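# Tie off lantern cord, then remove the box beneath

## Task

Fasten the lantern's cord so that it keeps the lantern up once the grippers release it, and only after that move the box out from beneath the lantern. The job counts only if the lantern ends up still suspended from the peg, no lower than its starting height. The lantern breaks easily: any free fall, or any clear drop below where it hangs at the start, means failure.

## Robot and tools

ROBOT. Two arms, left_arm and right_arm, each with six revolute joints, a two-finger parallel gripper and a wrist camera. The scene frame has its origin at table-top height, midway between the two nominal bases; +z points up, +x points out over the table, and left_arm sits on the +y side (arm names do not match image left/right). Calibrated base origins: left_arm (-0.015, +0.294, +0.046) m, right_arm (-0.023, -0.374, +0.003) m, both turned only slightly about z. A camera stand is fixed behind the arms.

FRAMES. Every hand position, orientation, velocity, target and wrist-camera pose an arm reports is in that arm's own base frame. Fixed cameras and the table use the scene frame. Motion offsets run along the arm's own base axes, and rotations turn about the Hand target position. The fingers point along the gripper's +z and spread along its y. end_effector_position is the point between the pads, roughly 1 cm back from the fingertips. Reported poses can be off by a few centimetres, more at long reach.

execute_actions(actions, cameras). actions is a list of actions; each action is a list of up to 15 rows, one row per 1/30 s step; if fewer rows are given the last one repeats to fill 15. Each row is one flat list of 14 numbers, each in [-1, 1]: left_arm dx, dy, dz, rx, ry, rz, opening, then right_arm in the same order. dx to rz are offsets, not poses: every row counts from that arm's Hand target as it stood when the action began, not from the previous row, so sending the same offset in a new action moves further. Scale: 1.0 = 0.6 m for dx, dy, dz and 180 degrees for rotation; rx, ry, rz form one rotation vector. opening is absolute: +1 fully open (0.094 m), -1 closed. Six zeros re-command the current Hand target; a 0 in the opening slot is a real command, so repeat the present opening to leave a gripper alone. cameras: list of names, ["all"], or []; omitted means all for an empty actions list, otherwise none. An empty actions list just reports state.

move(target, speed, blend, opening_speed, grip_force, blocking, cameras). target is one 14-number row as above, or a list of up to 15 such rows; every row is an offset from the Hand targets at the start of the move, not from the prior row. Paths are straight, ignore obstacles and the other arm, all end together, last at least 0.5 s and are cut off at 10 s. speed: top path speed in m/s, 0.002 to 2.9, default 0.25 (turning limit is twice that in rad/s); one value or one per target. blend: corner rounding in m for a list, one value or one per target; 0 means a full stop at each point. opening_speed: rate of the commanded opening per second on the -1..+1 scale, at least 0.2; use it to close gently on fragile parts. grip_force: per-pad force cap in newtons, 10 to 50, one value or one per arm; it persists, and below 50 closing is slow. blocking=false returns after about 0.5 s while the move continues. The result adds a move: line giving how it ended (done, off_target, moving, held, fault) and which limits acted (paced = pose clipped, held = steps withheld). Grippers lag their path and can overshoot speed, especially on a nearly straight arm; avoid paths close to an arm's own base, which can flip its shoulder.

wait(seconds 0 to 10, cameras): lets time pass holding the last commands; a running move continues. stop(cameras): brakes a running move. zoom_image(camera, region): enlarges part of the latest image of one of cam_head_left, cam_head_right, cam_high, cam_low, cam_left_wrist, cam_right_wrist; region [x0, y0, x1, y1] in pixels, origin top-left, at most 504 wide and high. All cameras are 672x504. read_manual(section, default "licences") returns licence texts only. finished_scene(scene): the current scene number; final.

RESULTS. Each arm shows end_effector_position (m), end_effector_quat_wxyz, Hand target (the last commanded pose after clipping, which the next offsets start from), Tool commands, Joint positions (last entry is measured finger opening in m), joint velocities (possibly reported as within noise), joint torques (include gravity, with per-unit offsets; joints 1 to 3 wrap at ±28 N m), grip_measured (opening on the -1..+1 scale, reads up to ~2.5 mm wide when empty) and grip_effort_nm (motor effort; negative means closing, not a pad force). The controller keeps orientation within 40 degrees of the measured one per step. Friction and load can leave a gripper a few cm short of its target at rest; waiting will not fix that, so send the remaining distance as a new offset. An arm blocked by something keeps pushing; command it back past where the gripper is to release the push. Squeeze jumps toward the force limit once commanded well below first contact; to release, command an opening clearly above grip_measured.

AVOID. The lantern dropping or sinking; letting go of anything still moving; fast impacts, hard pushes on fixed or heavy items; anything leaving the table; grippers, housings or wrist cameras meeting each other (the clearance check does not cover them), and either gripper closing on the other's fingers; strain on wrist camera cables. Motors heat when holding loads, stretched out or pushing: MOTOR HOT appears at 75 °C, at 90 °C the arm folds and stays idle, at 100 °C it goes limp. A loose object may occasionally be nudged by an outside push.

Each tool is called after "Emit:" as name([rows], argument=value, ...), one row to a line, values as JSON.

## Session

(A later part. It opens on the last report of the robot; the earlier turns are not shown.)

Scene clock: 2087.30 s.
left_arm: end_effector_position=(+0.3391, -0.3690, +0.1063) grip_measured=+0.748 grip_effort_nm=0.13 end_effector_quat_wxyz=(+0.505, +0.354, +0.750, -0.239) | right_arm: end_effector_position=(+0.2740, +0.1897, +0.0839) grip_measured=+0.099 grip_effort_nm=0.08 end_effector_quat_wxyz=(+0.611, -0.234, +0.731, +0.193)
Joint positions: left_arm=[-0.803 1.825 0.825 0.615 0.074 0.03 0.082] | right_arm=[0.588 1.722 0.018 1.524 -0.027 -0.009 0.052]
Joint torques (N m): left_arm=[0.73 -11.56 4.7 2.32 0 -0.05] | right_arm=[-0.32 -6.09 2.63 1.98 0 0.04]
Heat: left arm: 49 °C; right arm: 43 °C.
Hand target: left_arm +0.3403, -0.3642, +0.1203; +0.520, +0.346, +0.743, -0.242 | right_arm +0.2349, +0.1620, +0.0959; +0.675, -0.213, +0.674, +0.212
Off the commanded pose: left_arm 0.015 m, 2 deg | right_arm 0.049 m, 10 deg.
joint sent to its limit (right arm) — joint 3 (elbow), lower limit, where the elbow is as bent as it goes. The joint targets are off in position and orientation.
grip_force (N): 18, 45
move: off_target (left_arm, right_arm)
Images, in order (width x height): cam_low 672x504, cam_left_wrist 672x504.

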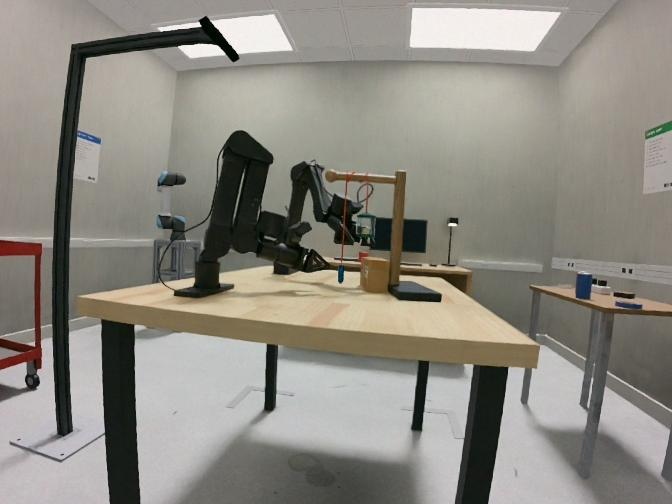

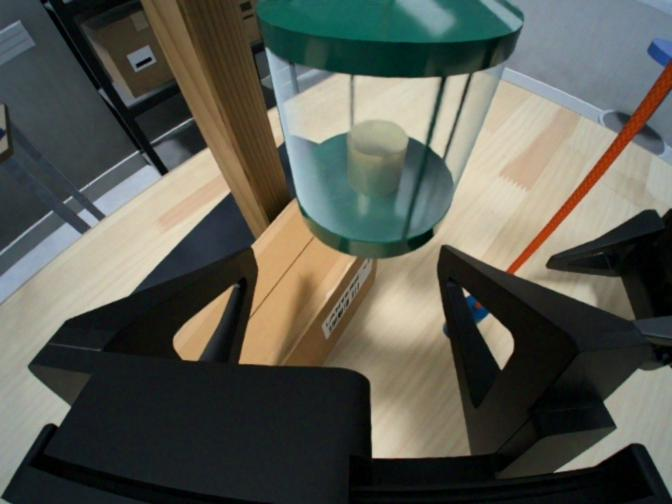

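Emit:
move([
  [-0.1005,0.1237,0.0162,0,0,0,0.75,0,0,0,0,0,0,0.1],
  [0.0162,0.307,-0.0338,0.1108,0.0518,-0.1205,0.75,0,0,0,0,0,0,0.1],
], speed=0.15, blend=0.03, cameras=["cam_low", "cam_left_wrist", "cam_high"])

Emit:
zoom_image(camera="cam_low", region=[290, 165, 430, 305])

Emit:
zoom_image(camera="cam_high", region=[250, 150, 450, 340])

Scene clock: 2112.73 s.
left_arm: end_effector_position=(+0.3489, -0.1770, +0.0994) grip_measured=+0.748 grip_effort_nm=0.13 end_effector_quat_wxyz=(+0.341, +0.540, +0.738, -0.218) | right_arm: end_effector_position=(+0.2740, +0.1897, +0.0839) grip_measured=+0.099 grip_effort_nm=0.08 end_effector_quat_wxyz=(+0.611, -0.234, +0.731, +0.193)
Joint positions: left_arm=[-0.177 1.642 0.994 -0.402 0.684 0.898 0.082] | right_arm=[0.588 1.722 0.018 1.524 -0.027 -0.009 0.052]
Joint torques (N m): left_arm=[0.16 -5.7 8.29 1.05 0.61 0.08] | right_arm=[-0.28 -6.12 2.48 1.99 -0.02 0.03]
Heat: left arm: 48 °C; right arm: 43 °C.
Hand target: left_arm +0.3500, -0.1801, +0.1001; +0.337, +0.543, +0.734, -0.230 | right_arm +0.2349, +0.1620, +0.0959; +0.675, -0.213, +0.674, +0.212
Off the commanded pose: left_arm 0.003 m, 2 deg | right_arm 0.049 m, 10 deg.
joint sent to its limit (right arm) — joint 3 (elbow), lower limit, where the elbow is as bent as it goes. The joint targets are off in position and orientation.
grip_force (N): 18, 45
move: off_target (right_arm)
Images, in order (width x height): cam_high 672x504, cam_low 672x504, cam_left_wrist 672x504.

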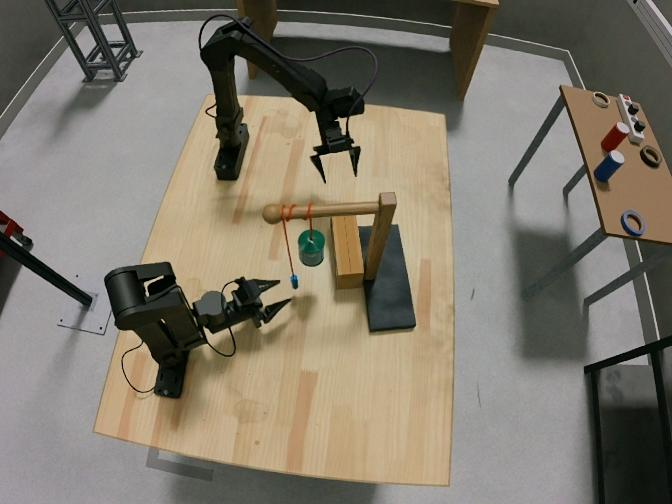

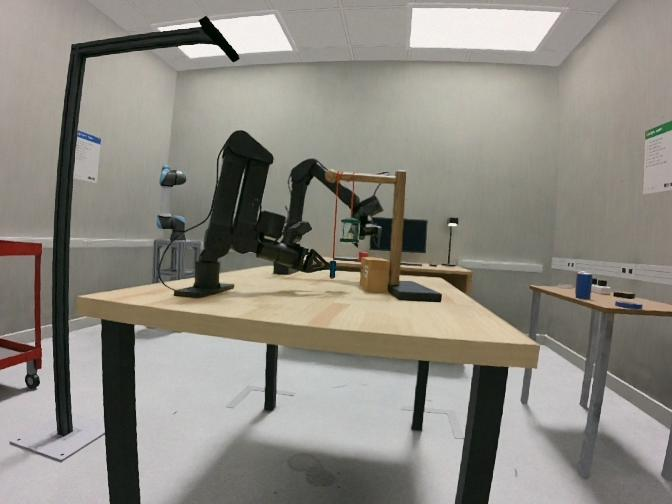

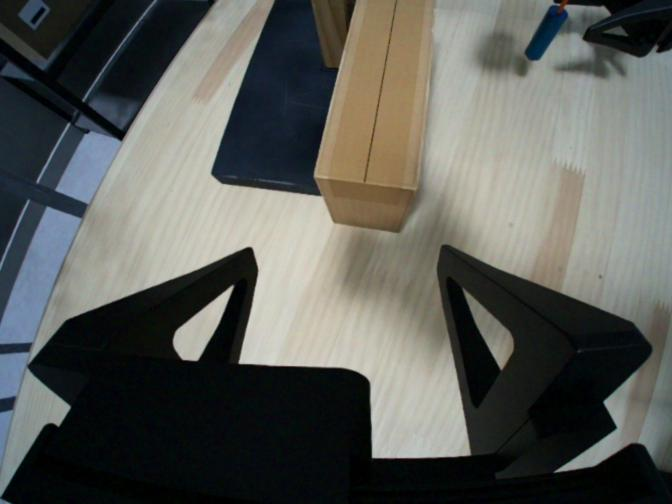

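Scaled by 3.600 from the camera's 672x504 image, which has a finer 960x720 frame.

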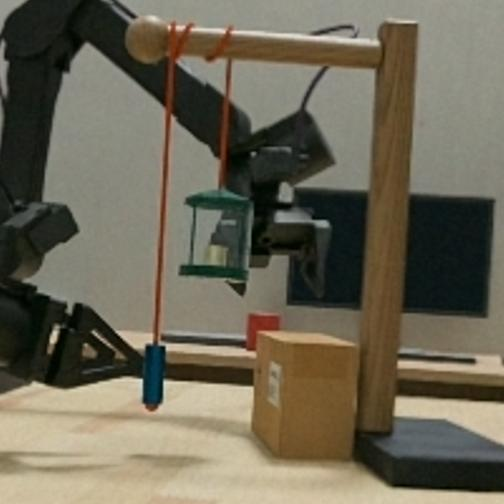

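Scaled by 2.520 from the camera's 672x504 image, which has a finer 960x720 frame.

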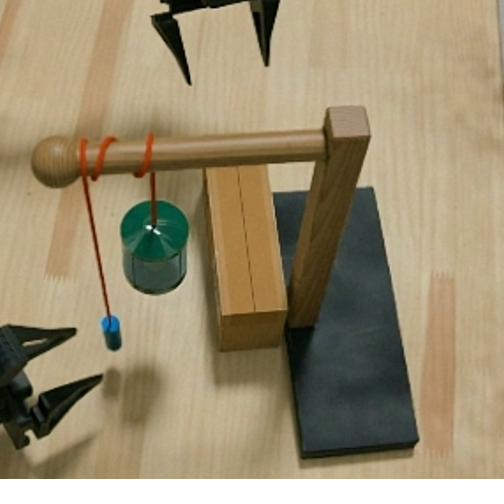

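Emit:
wait(seconds=0.5, cameras=["cam_low", "cam_high"])

Emit:
zoom_image(camera="cam_low", region=[290, 165, 430, 305])

Emit:
zoom_image(camera="cam_high", region=[250, 180, 420, 290])

Scene clock: 2135.17 s.
left_arm: end_effector_position=(+0.3488, -0.1770, +0.0993) grip_measured=+0.748 grip_effort_nm=0.13 end_effector_quat_wxyz=(+0.341, +0.540, +0.738, -0.218) | right_arm: end_effector_position=(+0.2740, +0.1897, +0.0839) grip_measured=+0.099 grip_effort_nm=0.08 end_effector_quat_wxyz=(+0.611, -0.234, +0.731, +0.193)
Joint positions: left_arm=[-0.177 1.642 0.994 -0.403 0.684 0.899 0.082] | right_arm=[0.588 1.722 0.018 1.524 -0.027 -0.009 0.052]
Joint torques (N m): left_arm=[0.16 -5.7 8.34 1.02 0.62 0.07] | right_arm=[-0.25 -6.15 2.55 1.99 0.01 0.01]
Heat: left arm: 48 °C; right arm: 43 °C.
Hand target: left_arm +0.3500, -0.1801, +0.1001; +0.337, +0.543, +0.734, -0.230 | right_arm +0.2349, +0.1620, +0.0959; +0.675, -0.213, +0.674, +0.212
Tool commands: left_gripper/opening=+0.75 right_gripper/opening=+0.1
Off the commanded pose: left_arm 0.003 m, 2 deg | right_arm 0.049 m, 10 deg.
grip_force (N): 18, 45
wait: 0.50 s; at rest from the start
Images, in order (width x height): cam_high 672x504, cam_low 672x504.

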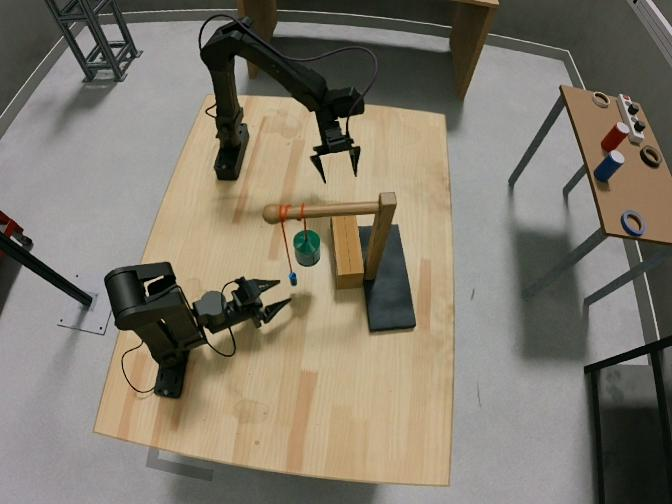

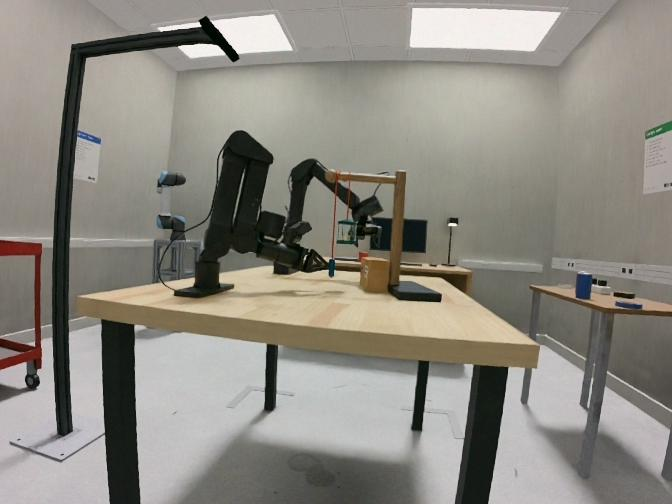

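Scaled by 3.600 from the camera's 672x504 image, which has a finer 960x720 frame.

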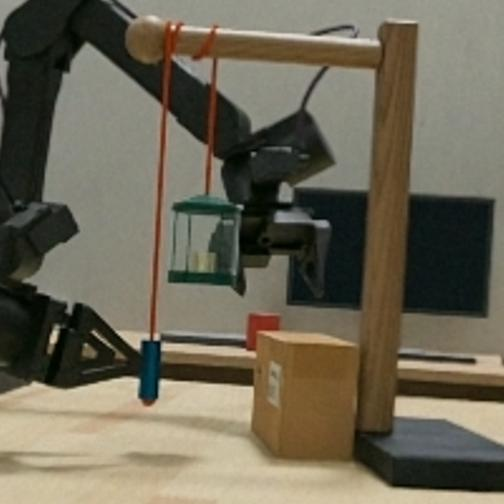

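Scaled by 2.965 from the camera's 672x504 image, which has a finer 960x720 frame.

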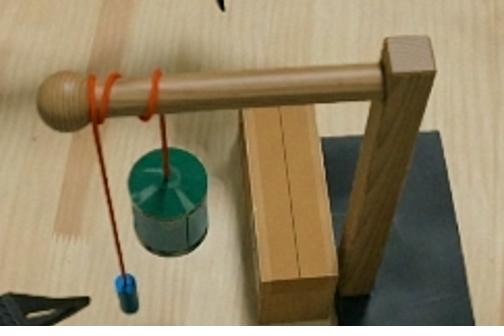

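Emit:
move(target=[0,0,0,0,0,0,0.75,0.0352,0.0767,0.0217,0,0,0,0.3], speed=0.2, cameras=["cam_low", "cam_right_wrist", "cam_high"])

Emit:
zoom_image(camera="cam_low", region=[290, 165, 430, 305])

Scene clock: 2162.33 s.
left_arm: end_effector_position=(+0.3488, -0.1770, +0.0993) grip_measured=+0.748 grip_effort_nm=0.13 end_effector_quat_wxyz=(+0.341, +0.540, +0.738, -0.218) | right_arm: end_effector_position=(+0.2589, +0.2095, +0.0913) grip_measured=+0.299 grip_effort_nm=0.08 end_effector_quat_wxyz=(+0.623, -0.232, +0.723, +0.188)
Joint positions: left_arm=[-0.177 1.642 0.994 -0.403 0.684 0.899 0.082] | right_arm=[0.762 1.704 0.018 1.529 0.156 0.008 0.061]
Joint torques (N m): left_arm=[0.24 -5.7 8.31 1.04 0.61 0.08] | right_arm=[0.55 -5.85 2.71 2.51 0.17 0.07]
Heat: left arm: 47 °C; right arm: 43 °C.
Hand target: left_arm +0.3500, -0.1801, +0.1001; +0.337, +0.543, +0.734, -0.230 | right_arm +0.2561, +0.2080, +0.1089; +0.675, -0.213, +0.674, +0.212
Off the commanded pose: left_arm 0.003 m, 2 deg | right_arm 0.018 m, 9 deg.
joint sent to its limit (right arm) — joint 3 (elbow), lower limit, where the elbow is as bent as it goes; joint 4 (wrist pitch), upper limit. The joint targets are off in position and orientation.
grip_force (N): 18, 45
move: off_target (right_arm)
Images, in order (width x height): cam_high 672x504, cam_low 672x504, cam_right_wrist 672x504.

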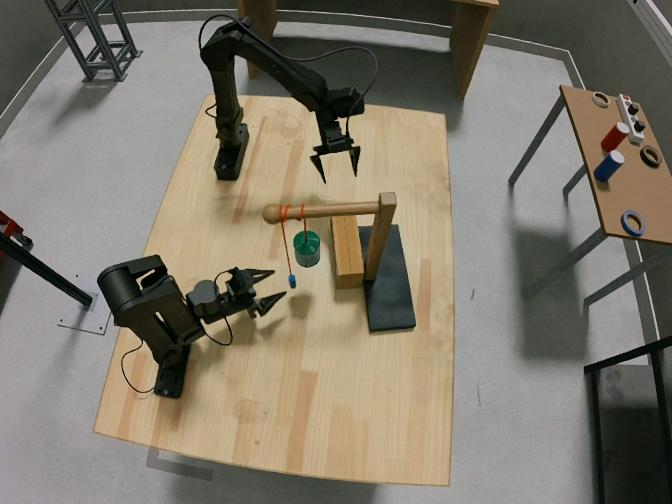

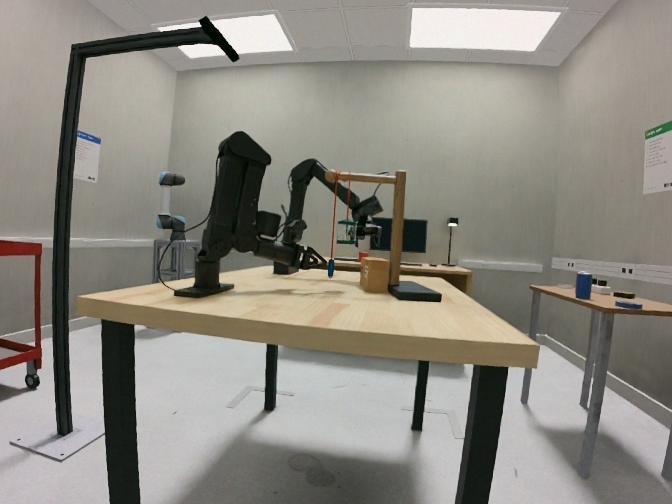

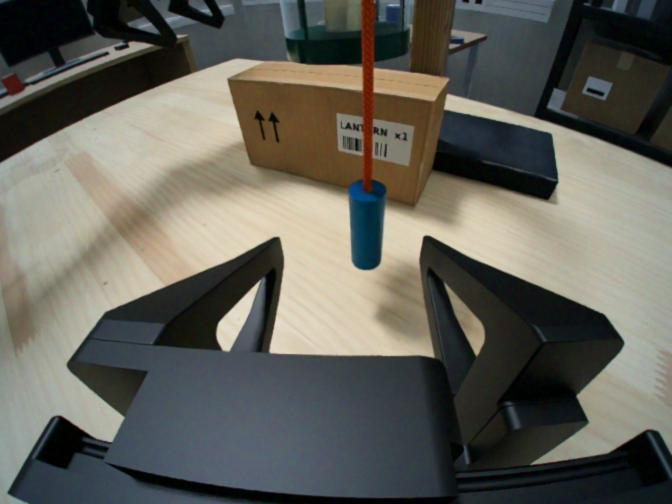

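Scaled by 3.600 from the camera's 672x504 image, which has a finer 960x720 frame.

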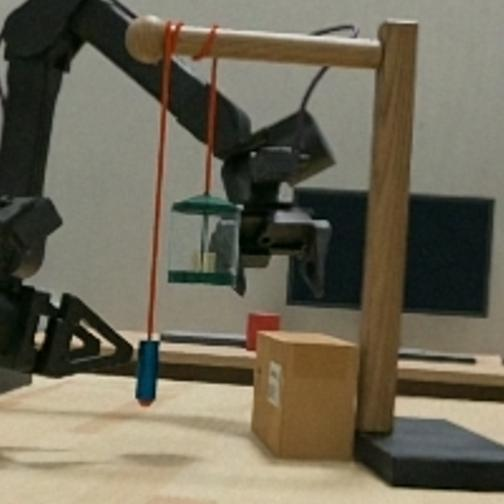

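Emit:
move(target=[0.0027,-0.0082,-0.0107,0.0007,0.001,-0.0448,1.0,0,0,0,0,0,0,0.3], speed=0.15, cameras=["cam_low", "cam_left_wrist"])

Emit:
zoom_image(camera="cam_low", region=[290, 165, 430, 305])

Scene clock: 2189.97 s.
left_arm: end_effector_position=(+0.3501, -0.1837, +0.0937) grip_measured=+0.998 grip_effort_nm=0.13 end_effector_quat_wxyz=(+0.321, +0.594, +0.698, -0.239) | right_arm: end_effector_position=(+0.2589, +0.2094, +0.0913) grip_measured=+0.299 grip_effort_nm=0.08 end_effector_quat_wxyz=(+0.623, -0.232, +0.723, +0.188)
Joint positions: left_arm=[-0.172 1.744 1.106 -0.537 0.743 1.083 0.094] | right_arm=[0.762 1.704 0.018 1.529 0.157 0.008 0.061]
Joint torques (N m): left_arm=[0.73 -6.27 8.09 0.78 0.68 0.07] | right_arm=[0.53 -5.76 2.66 2.52 0.14 0.07]
Heat: left arm: 45 °C; right arm: 44 °C.
Hand target: left_arm +0.3517, -0.1849, +0.0936; +0.318, +0.593, +0.695, -0.253 | right_arm +0.2589, +0.2102, +0.1086; +0.645, -0.219, +0.705, +0.199 (not the last commanded pose)
Off the commanded pose: left_arm 0.002 m, 2 deg | right_arm 0.018 m, 9 deg.
joint sent to its limit (right arm) — joint 3 (elbow), lower limit, where the elbow is as bent as it goes.
grip_force (N): 18, 45
move: off_target (right_arm)
Images, in order (width x height): cam_low 672x504, cam_left_wrist 672x504.

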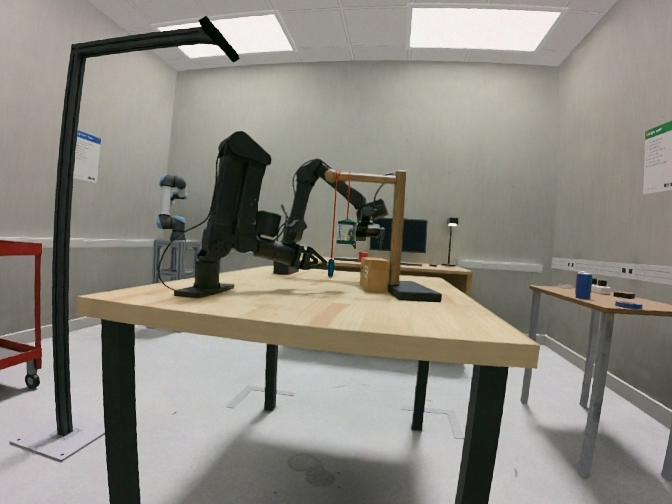

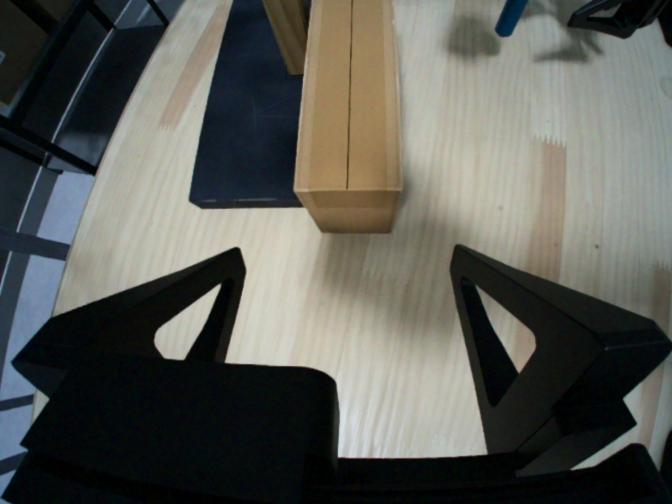

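Scaled by 3.600 from the camera's 672x504 image, which has a finer 960x720 frame.

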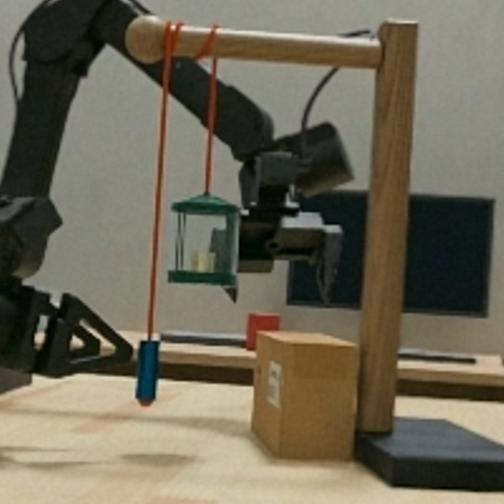

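Emit:
move(target=[0.0255,-0.1335,-0.1227,0,0,0,1.0,0,0,0,0,0,0,0.3], speed=0.12, cameras=["cam_low", "cam_left_wrist"])

Emit:
zoom_image(camera="cam_low", region=[290, 165, 430, 305])

Scene clock: 2201.57 s.
left_arm: end_effector_position=(+0.3673, -0.2645, +0.0290) grip_measured=+0.998 grip_effort_nm=0.14 end_effector_quat_wxyz=(+0.322, +0.595, +0.693, -0.249) | right_arm: end_effector_position=(+0.2589, +0.2094, +0.0913) grip_measured=+0.299 grip_effort_nm=0.08 end_effector_quat_wxyz=(+0.623, -0.232, +0.723, +0.188)
Joint positions: left_arm=[-0.375 1.987 1.106 -0.144 0.673 0.849 0.094] | right_arm=[0.762 1.704 0.018 1.529 0.157 0.008 0.061]
Joint torques (N m): left_arm=[0.03 -8.27 5.37 1.51 0.41 -0.07] | right_arm=[0.53 -5.78 2.67 2.51 0.16 0.05]
Heat: left arm: 45 °C; right arm: 44 °C.
Hand target: left_arm +0.3669, -0.2650, +0.0200; +0.318, +0.593, +0.695, -0.253 | right_arm +0.2589, +0.2102, +0.1086; +0.645, -0.219, +0.705, +0.199
Off the commanded pose: left_arm 0.009 m, 1 deg | right_arm 0.017 m, 4 deg.
joint sent to its limit (right arm) — joint 3 (elbow), lower limit, where the elbow is as bent as it goes. The joint targets still meet the commanded pose.
grip_force (N): 18, 45
move: off_target (right_arm)
Images, in order (width x height): cam_low 672x504, cam_left_wrist 672x504.

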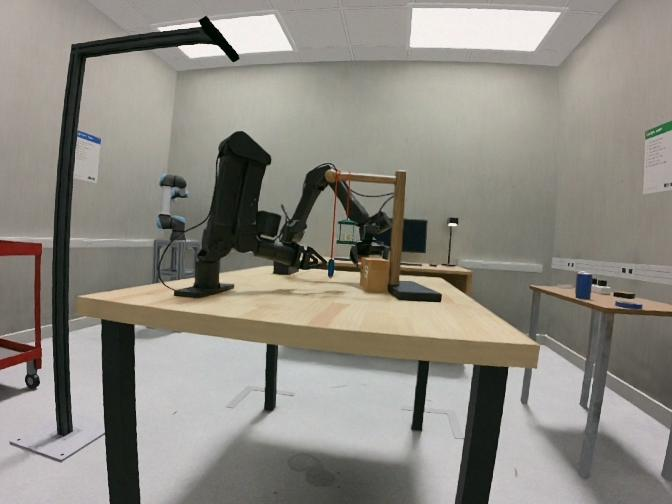

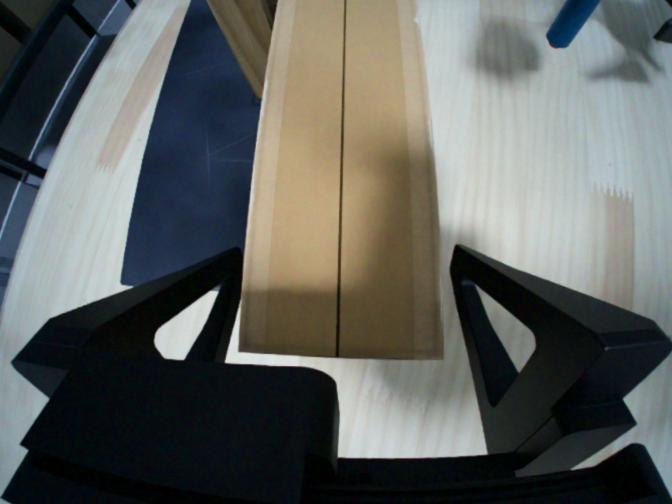

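Scaled by 3.600 from the camera's 672x504 image, which has a finer 960x720 frame.

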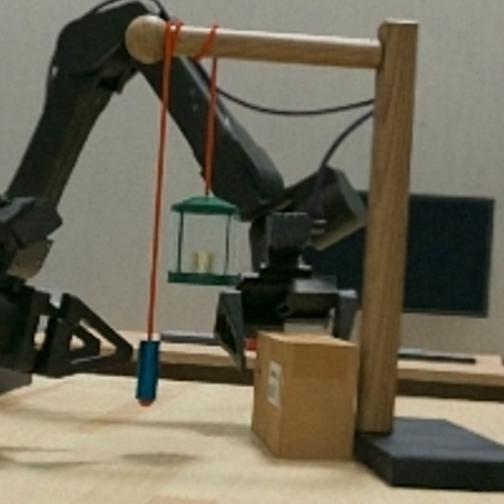

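Emit:
move(target=[0,0,0,0,0,0,0.25,0,0,0,0,0,0,0.3], speed=0.1, opening_speed=0.5, grip_force=[30,45], cameras=["cam_left_wrist"])

Scene clock: 2210.63 s.
left_arm: end_effector_position=(+0.3674, -0.2645, +0.0290) grip_measured=+0.342 grip_effort_nm=-0.60 end_effector_quat_wxyz=(+0.322, +0.595, +0.693, -0.249) | right_arm: end_effector_position=(+0.2589, +0.2094, +0.0913) grip_measured=+0.299 grip_effort_nm=0.08 end_effector_quat_wxyz=(+0.623, -0.232, +0.723, +0.188)
Joint positions: left_arm=[-0.375 1.987 1.106 -0.143 0.673 0.847 0.063] | right_arm=[0.762 1.704 0.018 1.529 0.157 0.008 0.061]
Joint torques (N m): left_arm=[0.1 -8.24 5.35 1.52 0.43 -0.06] | right_arm=[0.57 -5.81 2.69 2.51 0.16 0.06]
Heat: left arm: 45 °C; right arm: 45 °C.
Hand target: left_arm +0.3669, -0.2651, +0.0201; +0.318, +0.593, +0.695, -0.254 | right_arm +0.2589, +0.2102, +0.1086; +0.645, -0.219, +0.705, +0.199
Off the commanded pose: left_arm 0.009 m, 1 deg | right_arm 0.017 m, 4 deg.
joint sent to its limit (right arm) — joint 3 (elbow), lower limit, where the elbow is as bent as it goes. The joint targets still meet the commanded pose.
grip_force (N): 30, 45
move: off_target (right_arm)
Images, in order (width x height): cam_left_wrist 672x504.

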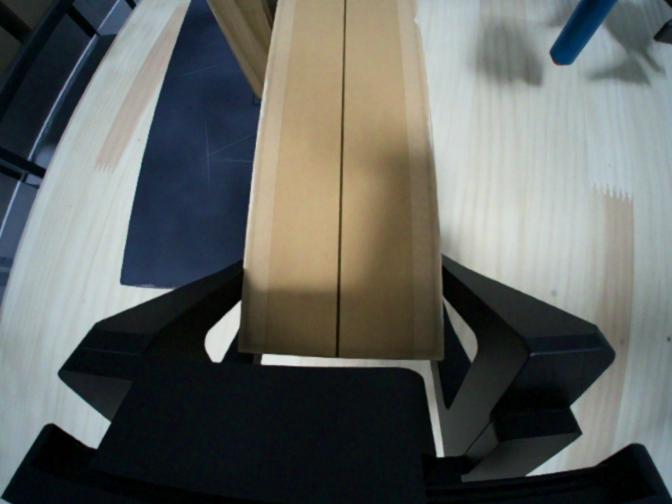

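Emit:
move(target=[-0.0573,0.2946,0.015,0,0,0,0.25,0,0,0,0,0,0,0.3], speed=0.12, cameras=["cam_low", "cam_high"])

Emit:
zoom_image(camera="cam_low", region=[290, 165, 430, 305])

Scene clock: 2227.97 s.
left_arm: end_effector_position=(+0.3363, -0.0903, +0.0274) grip_measured=+0.339 grip_effort_nm=-0.66 end_effector_quat_wxyz=(+0.327, +0.590, +0.694, -0.251) | right_arm: end_effector_position=(+0.2589, +0.2094, +0.0913) grip_measured=+0.299 grip_effort_nm=0.08 end_effector_quat_wxyz=(+0.623, -0.232, +0.723, +0.188)
Joint positions: left_arm=[0.133 1.894 1.005 -0.593 0.846 1.502 0.063] | right_arm=[0.762 1.704 0.018 1.529 0.157 0.008 0.061]
Joint torques (N m): left_arm=[0.43 -8.98 5.7 0.06 0.4 0.17] | right_arm=[0.46 -5.81 2.73 2.5 0.17 0.04]
Heat: left arm: 45 °C; right arm: 45 °C.
Hand target: left_arm +0.3326, -0.0883, +0.0291; +0.318, +0.593, +0.695, -0.253 | right_arm +0.2589, +0.2102, +0.1086; +0.645, -0.219, +0.705, +0.199
Off the commanded pose: left_arm 0.005 m, 1 deg | right_arm 0.017 m, 4 deg.
joint sent to its limit (right arm) — joint 3 (elbow), lower limit, where the elbow is as bent as it goes. The joint targets still meet the commanded pose.
grip_force (N): 30, 45
move: off_target (right_arm)
Images, in order (width x height): cam_high 672x504, cam_low 672x504.

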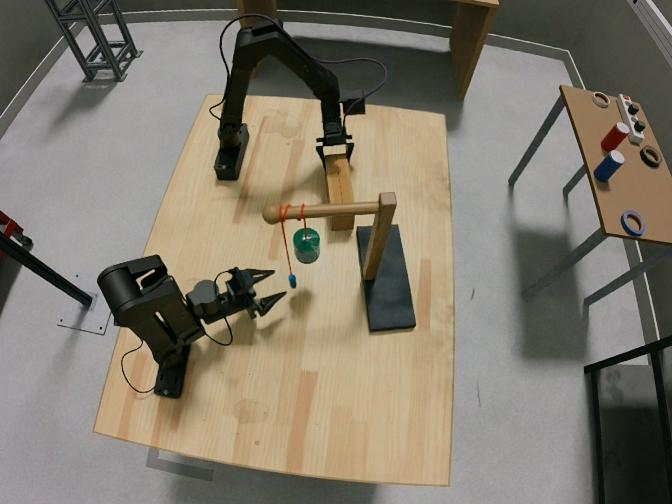

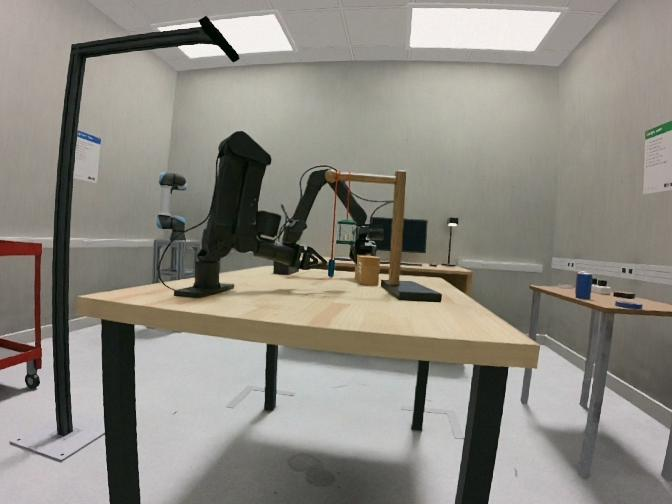

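Scaled by 3.600 from the camera's 672x504 image, which has a finer 960x720 frame.

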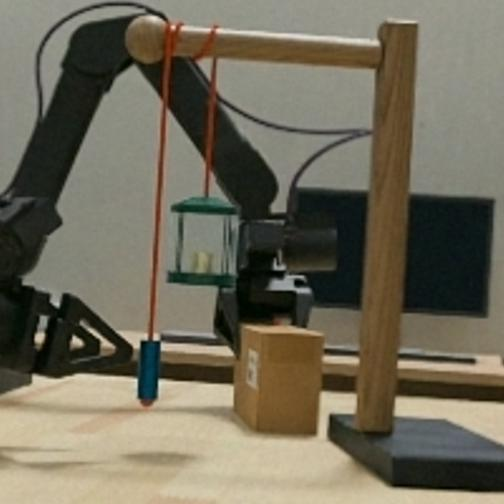

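Emit:
move([
  [0,0,0,0,0,0,0.6,0,0,0,0,0,0,0.3],
  [0,0,0,0,0,0,1.0,0,0,0,0,0,0,0.3],
  [-0.0233,0.1217,0.1117,0,0,0,1.0,0,0,0,0,0,0,0.3],
], speed=0.1, opening_speed=0.5, cameras=["cam_low", "cam_high"])

Emit:
zoom_image(camera="cam_low", region=[290, 165, 430, 305])

Emit:
zoom_image(camera="cam_high", region=[250, 180, 420, 290])

Scene clock: 2246.90 s.
left_arm: end_effector_position=(+0.3151, -0.0157, +0.0822) grip_measured=+0.998 grip_effort_nm=0.13 end_effector_quat_wxyz=(+0.306, +0.587, +0.702, -0.263) | right_arm: end_effector_position=(+0.2589, +0.2094, +0.0913) grip_measured=+0.299 grip_effort_nm=0.08 end_effector_quat_wxyz=(+0.623, -0.232, +0.723, +0.188)
Joint positions: left_arm=[0.373 1.874 1.234 -1.154 0.807 1.862 0.094] | right_arm=[0.762 1.704 0.018 1.529 0.157 0.008 0.061]
Joint torques (N m): left_arm=[0.28 -10.58 6.97 -0.36 0.59 0.06] | right_arm=[0.54 -5.79 2.69 2.5 0.15 0.06]
Heat: left arm: 48 °C; right arm: 45 °C.
Hand target: left_arm +0.3186, -0.0153, +0.0961; +0.318, +0.593, +0.695, -0.253 | right_arm +0.2589, +0.2102, +0.1086; +0.645, -0.219, +0.705, +0.199
Off the commanded pose: left_arm 0.014 m, 2 deg | right_arm 0.017 m, 4 deg.
joint sent to its limit (right arm) — joint 3 (elbow), lower limit, where the elbow is as bent as it goes. The joint targets still meet the commanded pose.
grip_force (N): 30, 45
move: off_target (left_arm, right_arm)
Images, in order (width x height): cam_high 672x504, cam_low 672x504.

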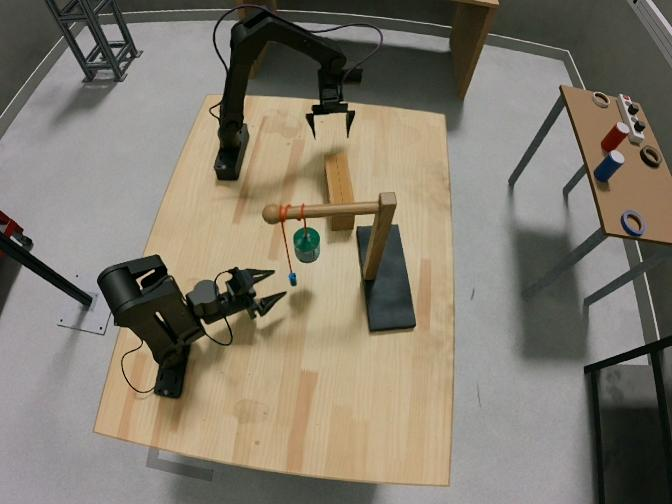

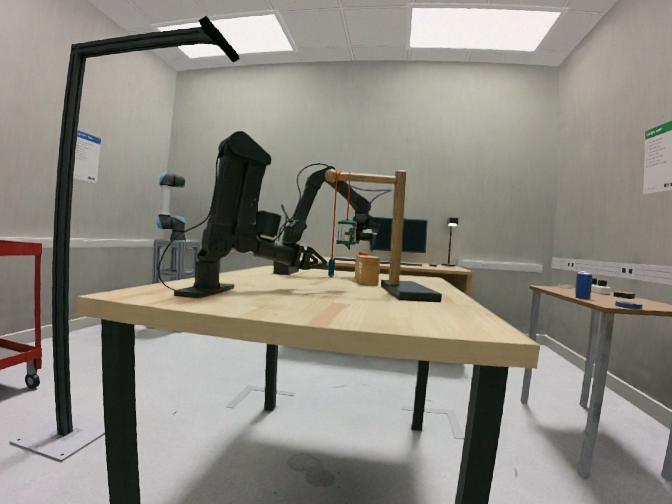

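Scaled by 3.600 from the camera's 672x504 image, which has a finer 960x720 frame.

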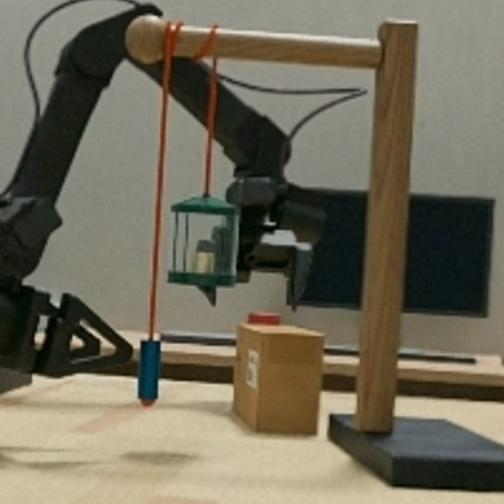

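Scaled by 2.965 from the camera's 672x504 image, which has a finer 960x720 frame.

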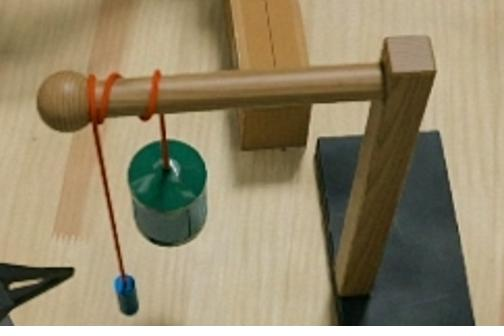

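Emit:
wait(seconds=4, cameras=["cam_low"])

Emit:
zoom_image(camera="cam_low", region=[290, 165, 430, 305])

Scene clock: 2261.97 s.
left_arm: end_effector_position=(+0.3150, -0.0157, +0.0823) grip_measured=+0.998 grip_effort_nm=0.13 end_effector_quat_wxyz=(+0.306, +0.587, +0.702, -0.263) | right_arm: end_effector_position=(+0.2589, +0.2094, +0.0913) grip_measured=+0.299 grip_effort_nm=0.08 end_effector_quat_wxyz=(+0.623, -0.232, +0.723, +0.188)
Joint positions: left_arm=[0.373 1.874 1.234 -1.154 0.807 1.862 0.094] | right_arm=[0.762 1.704 0.018 1.529 0.157 0.008 0.061]
Joint torques (N m): left_arm=[0.21 -10.56 6.97 -0.39 0.57 0.09] | right_arm=[0.49 -5.78 2.73 2.5 0.15 0.06]
Heat: left arm: 47 °C; right arm: 46 °C.
Hand target: left_arm +0.3186, -0.0153, +0.0961; +0.318, +0.593, +0.695, -0.253 | right_arm +0.2589, +0.2102, +0.1086; +0.645, -0.219, +0.705, +0.199
Tool commands: left_gripper/opening=+1.0 right_gripper/opening=+0.3
Off the commanded pose: left_arm 0.014 m, 2 deg | right_arm 0.017 m, 4 deg.
grip_force (N): 30, 45
wait: 4.00 s; at rest from the start
Images, in order (width x height): cam_low 672x504.

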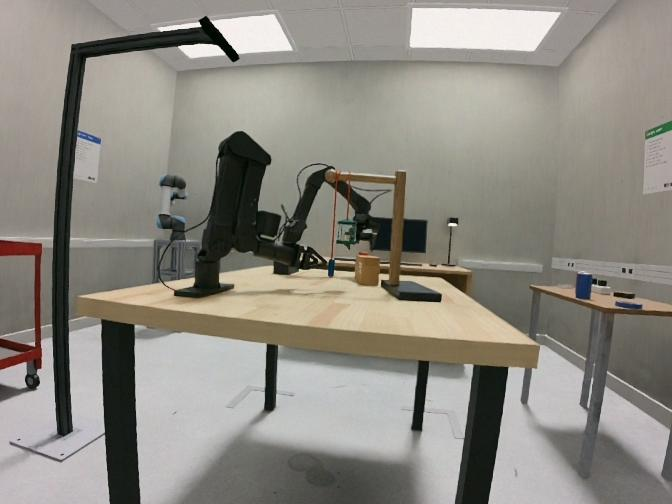

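Scaled by 3.600 from the camera's 672x504 image, which has a finer 960x720 frame.

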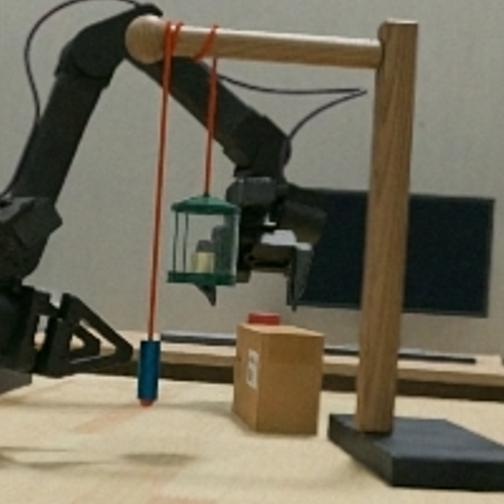

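Emit:
finished_scene(scene=2)

The scene is finished: the task was done.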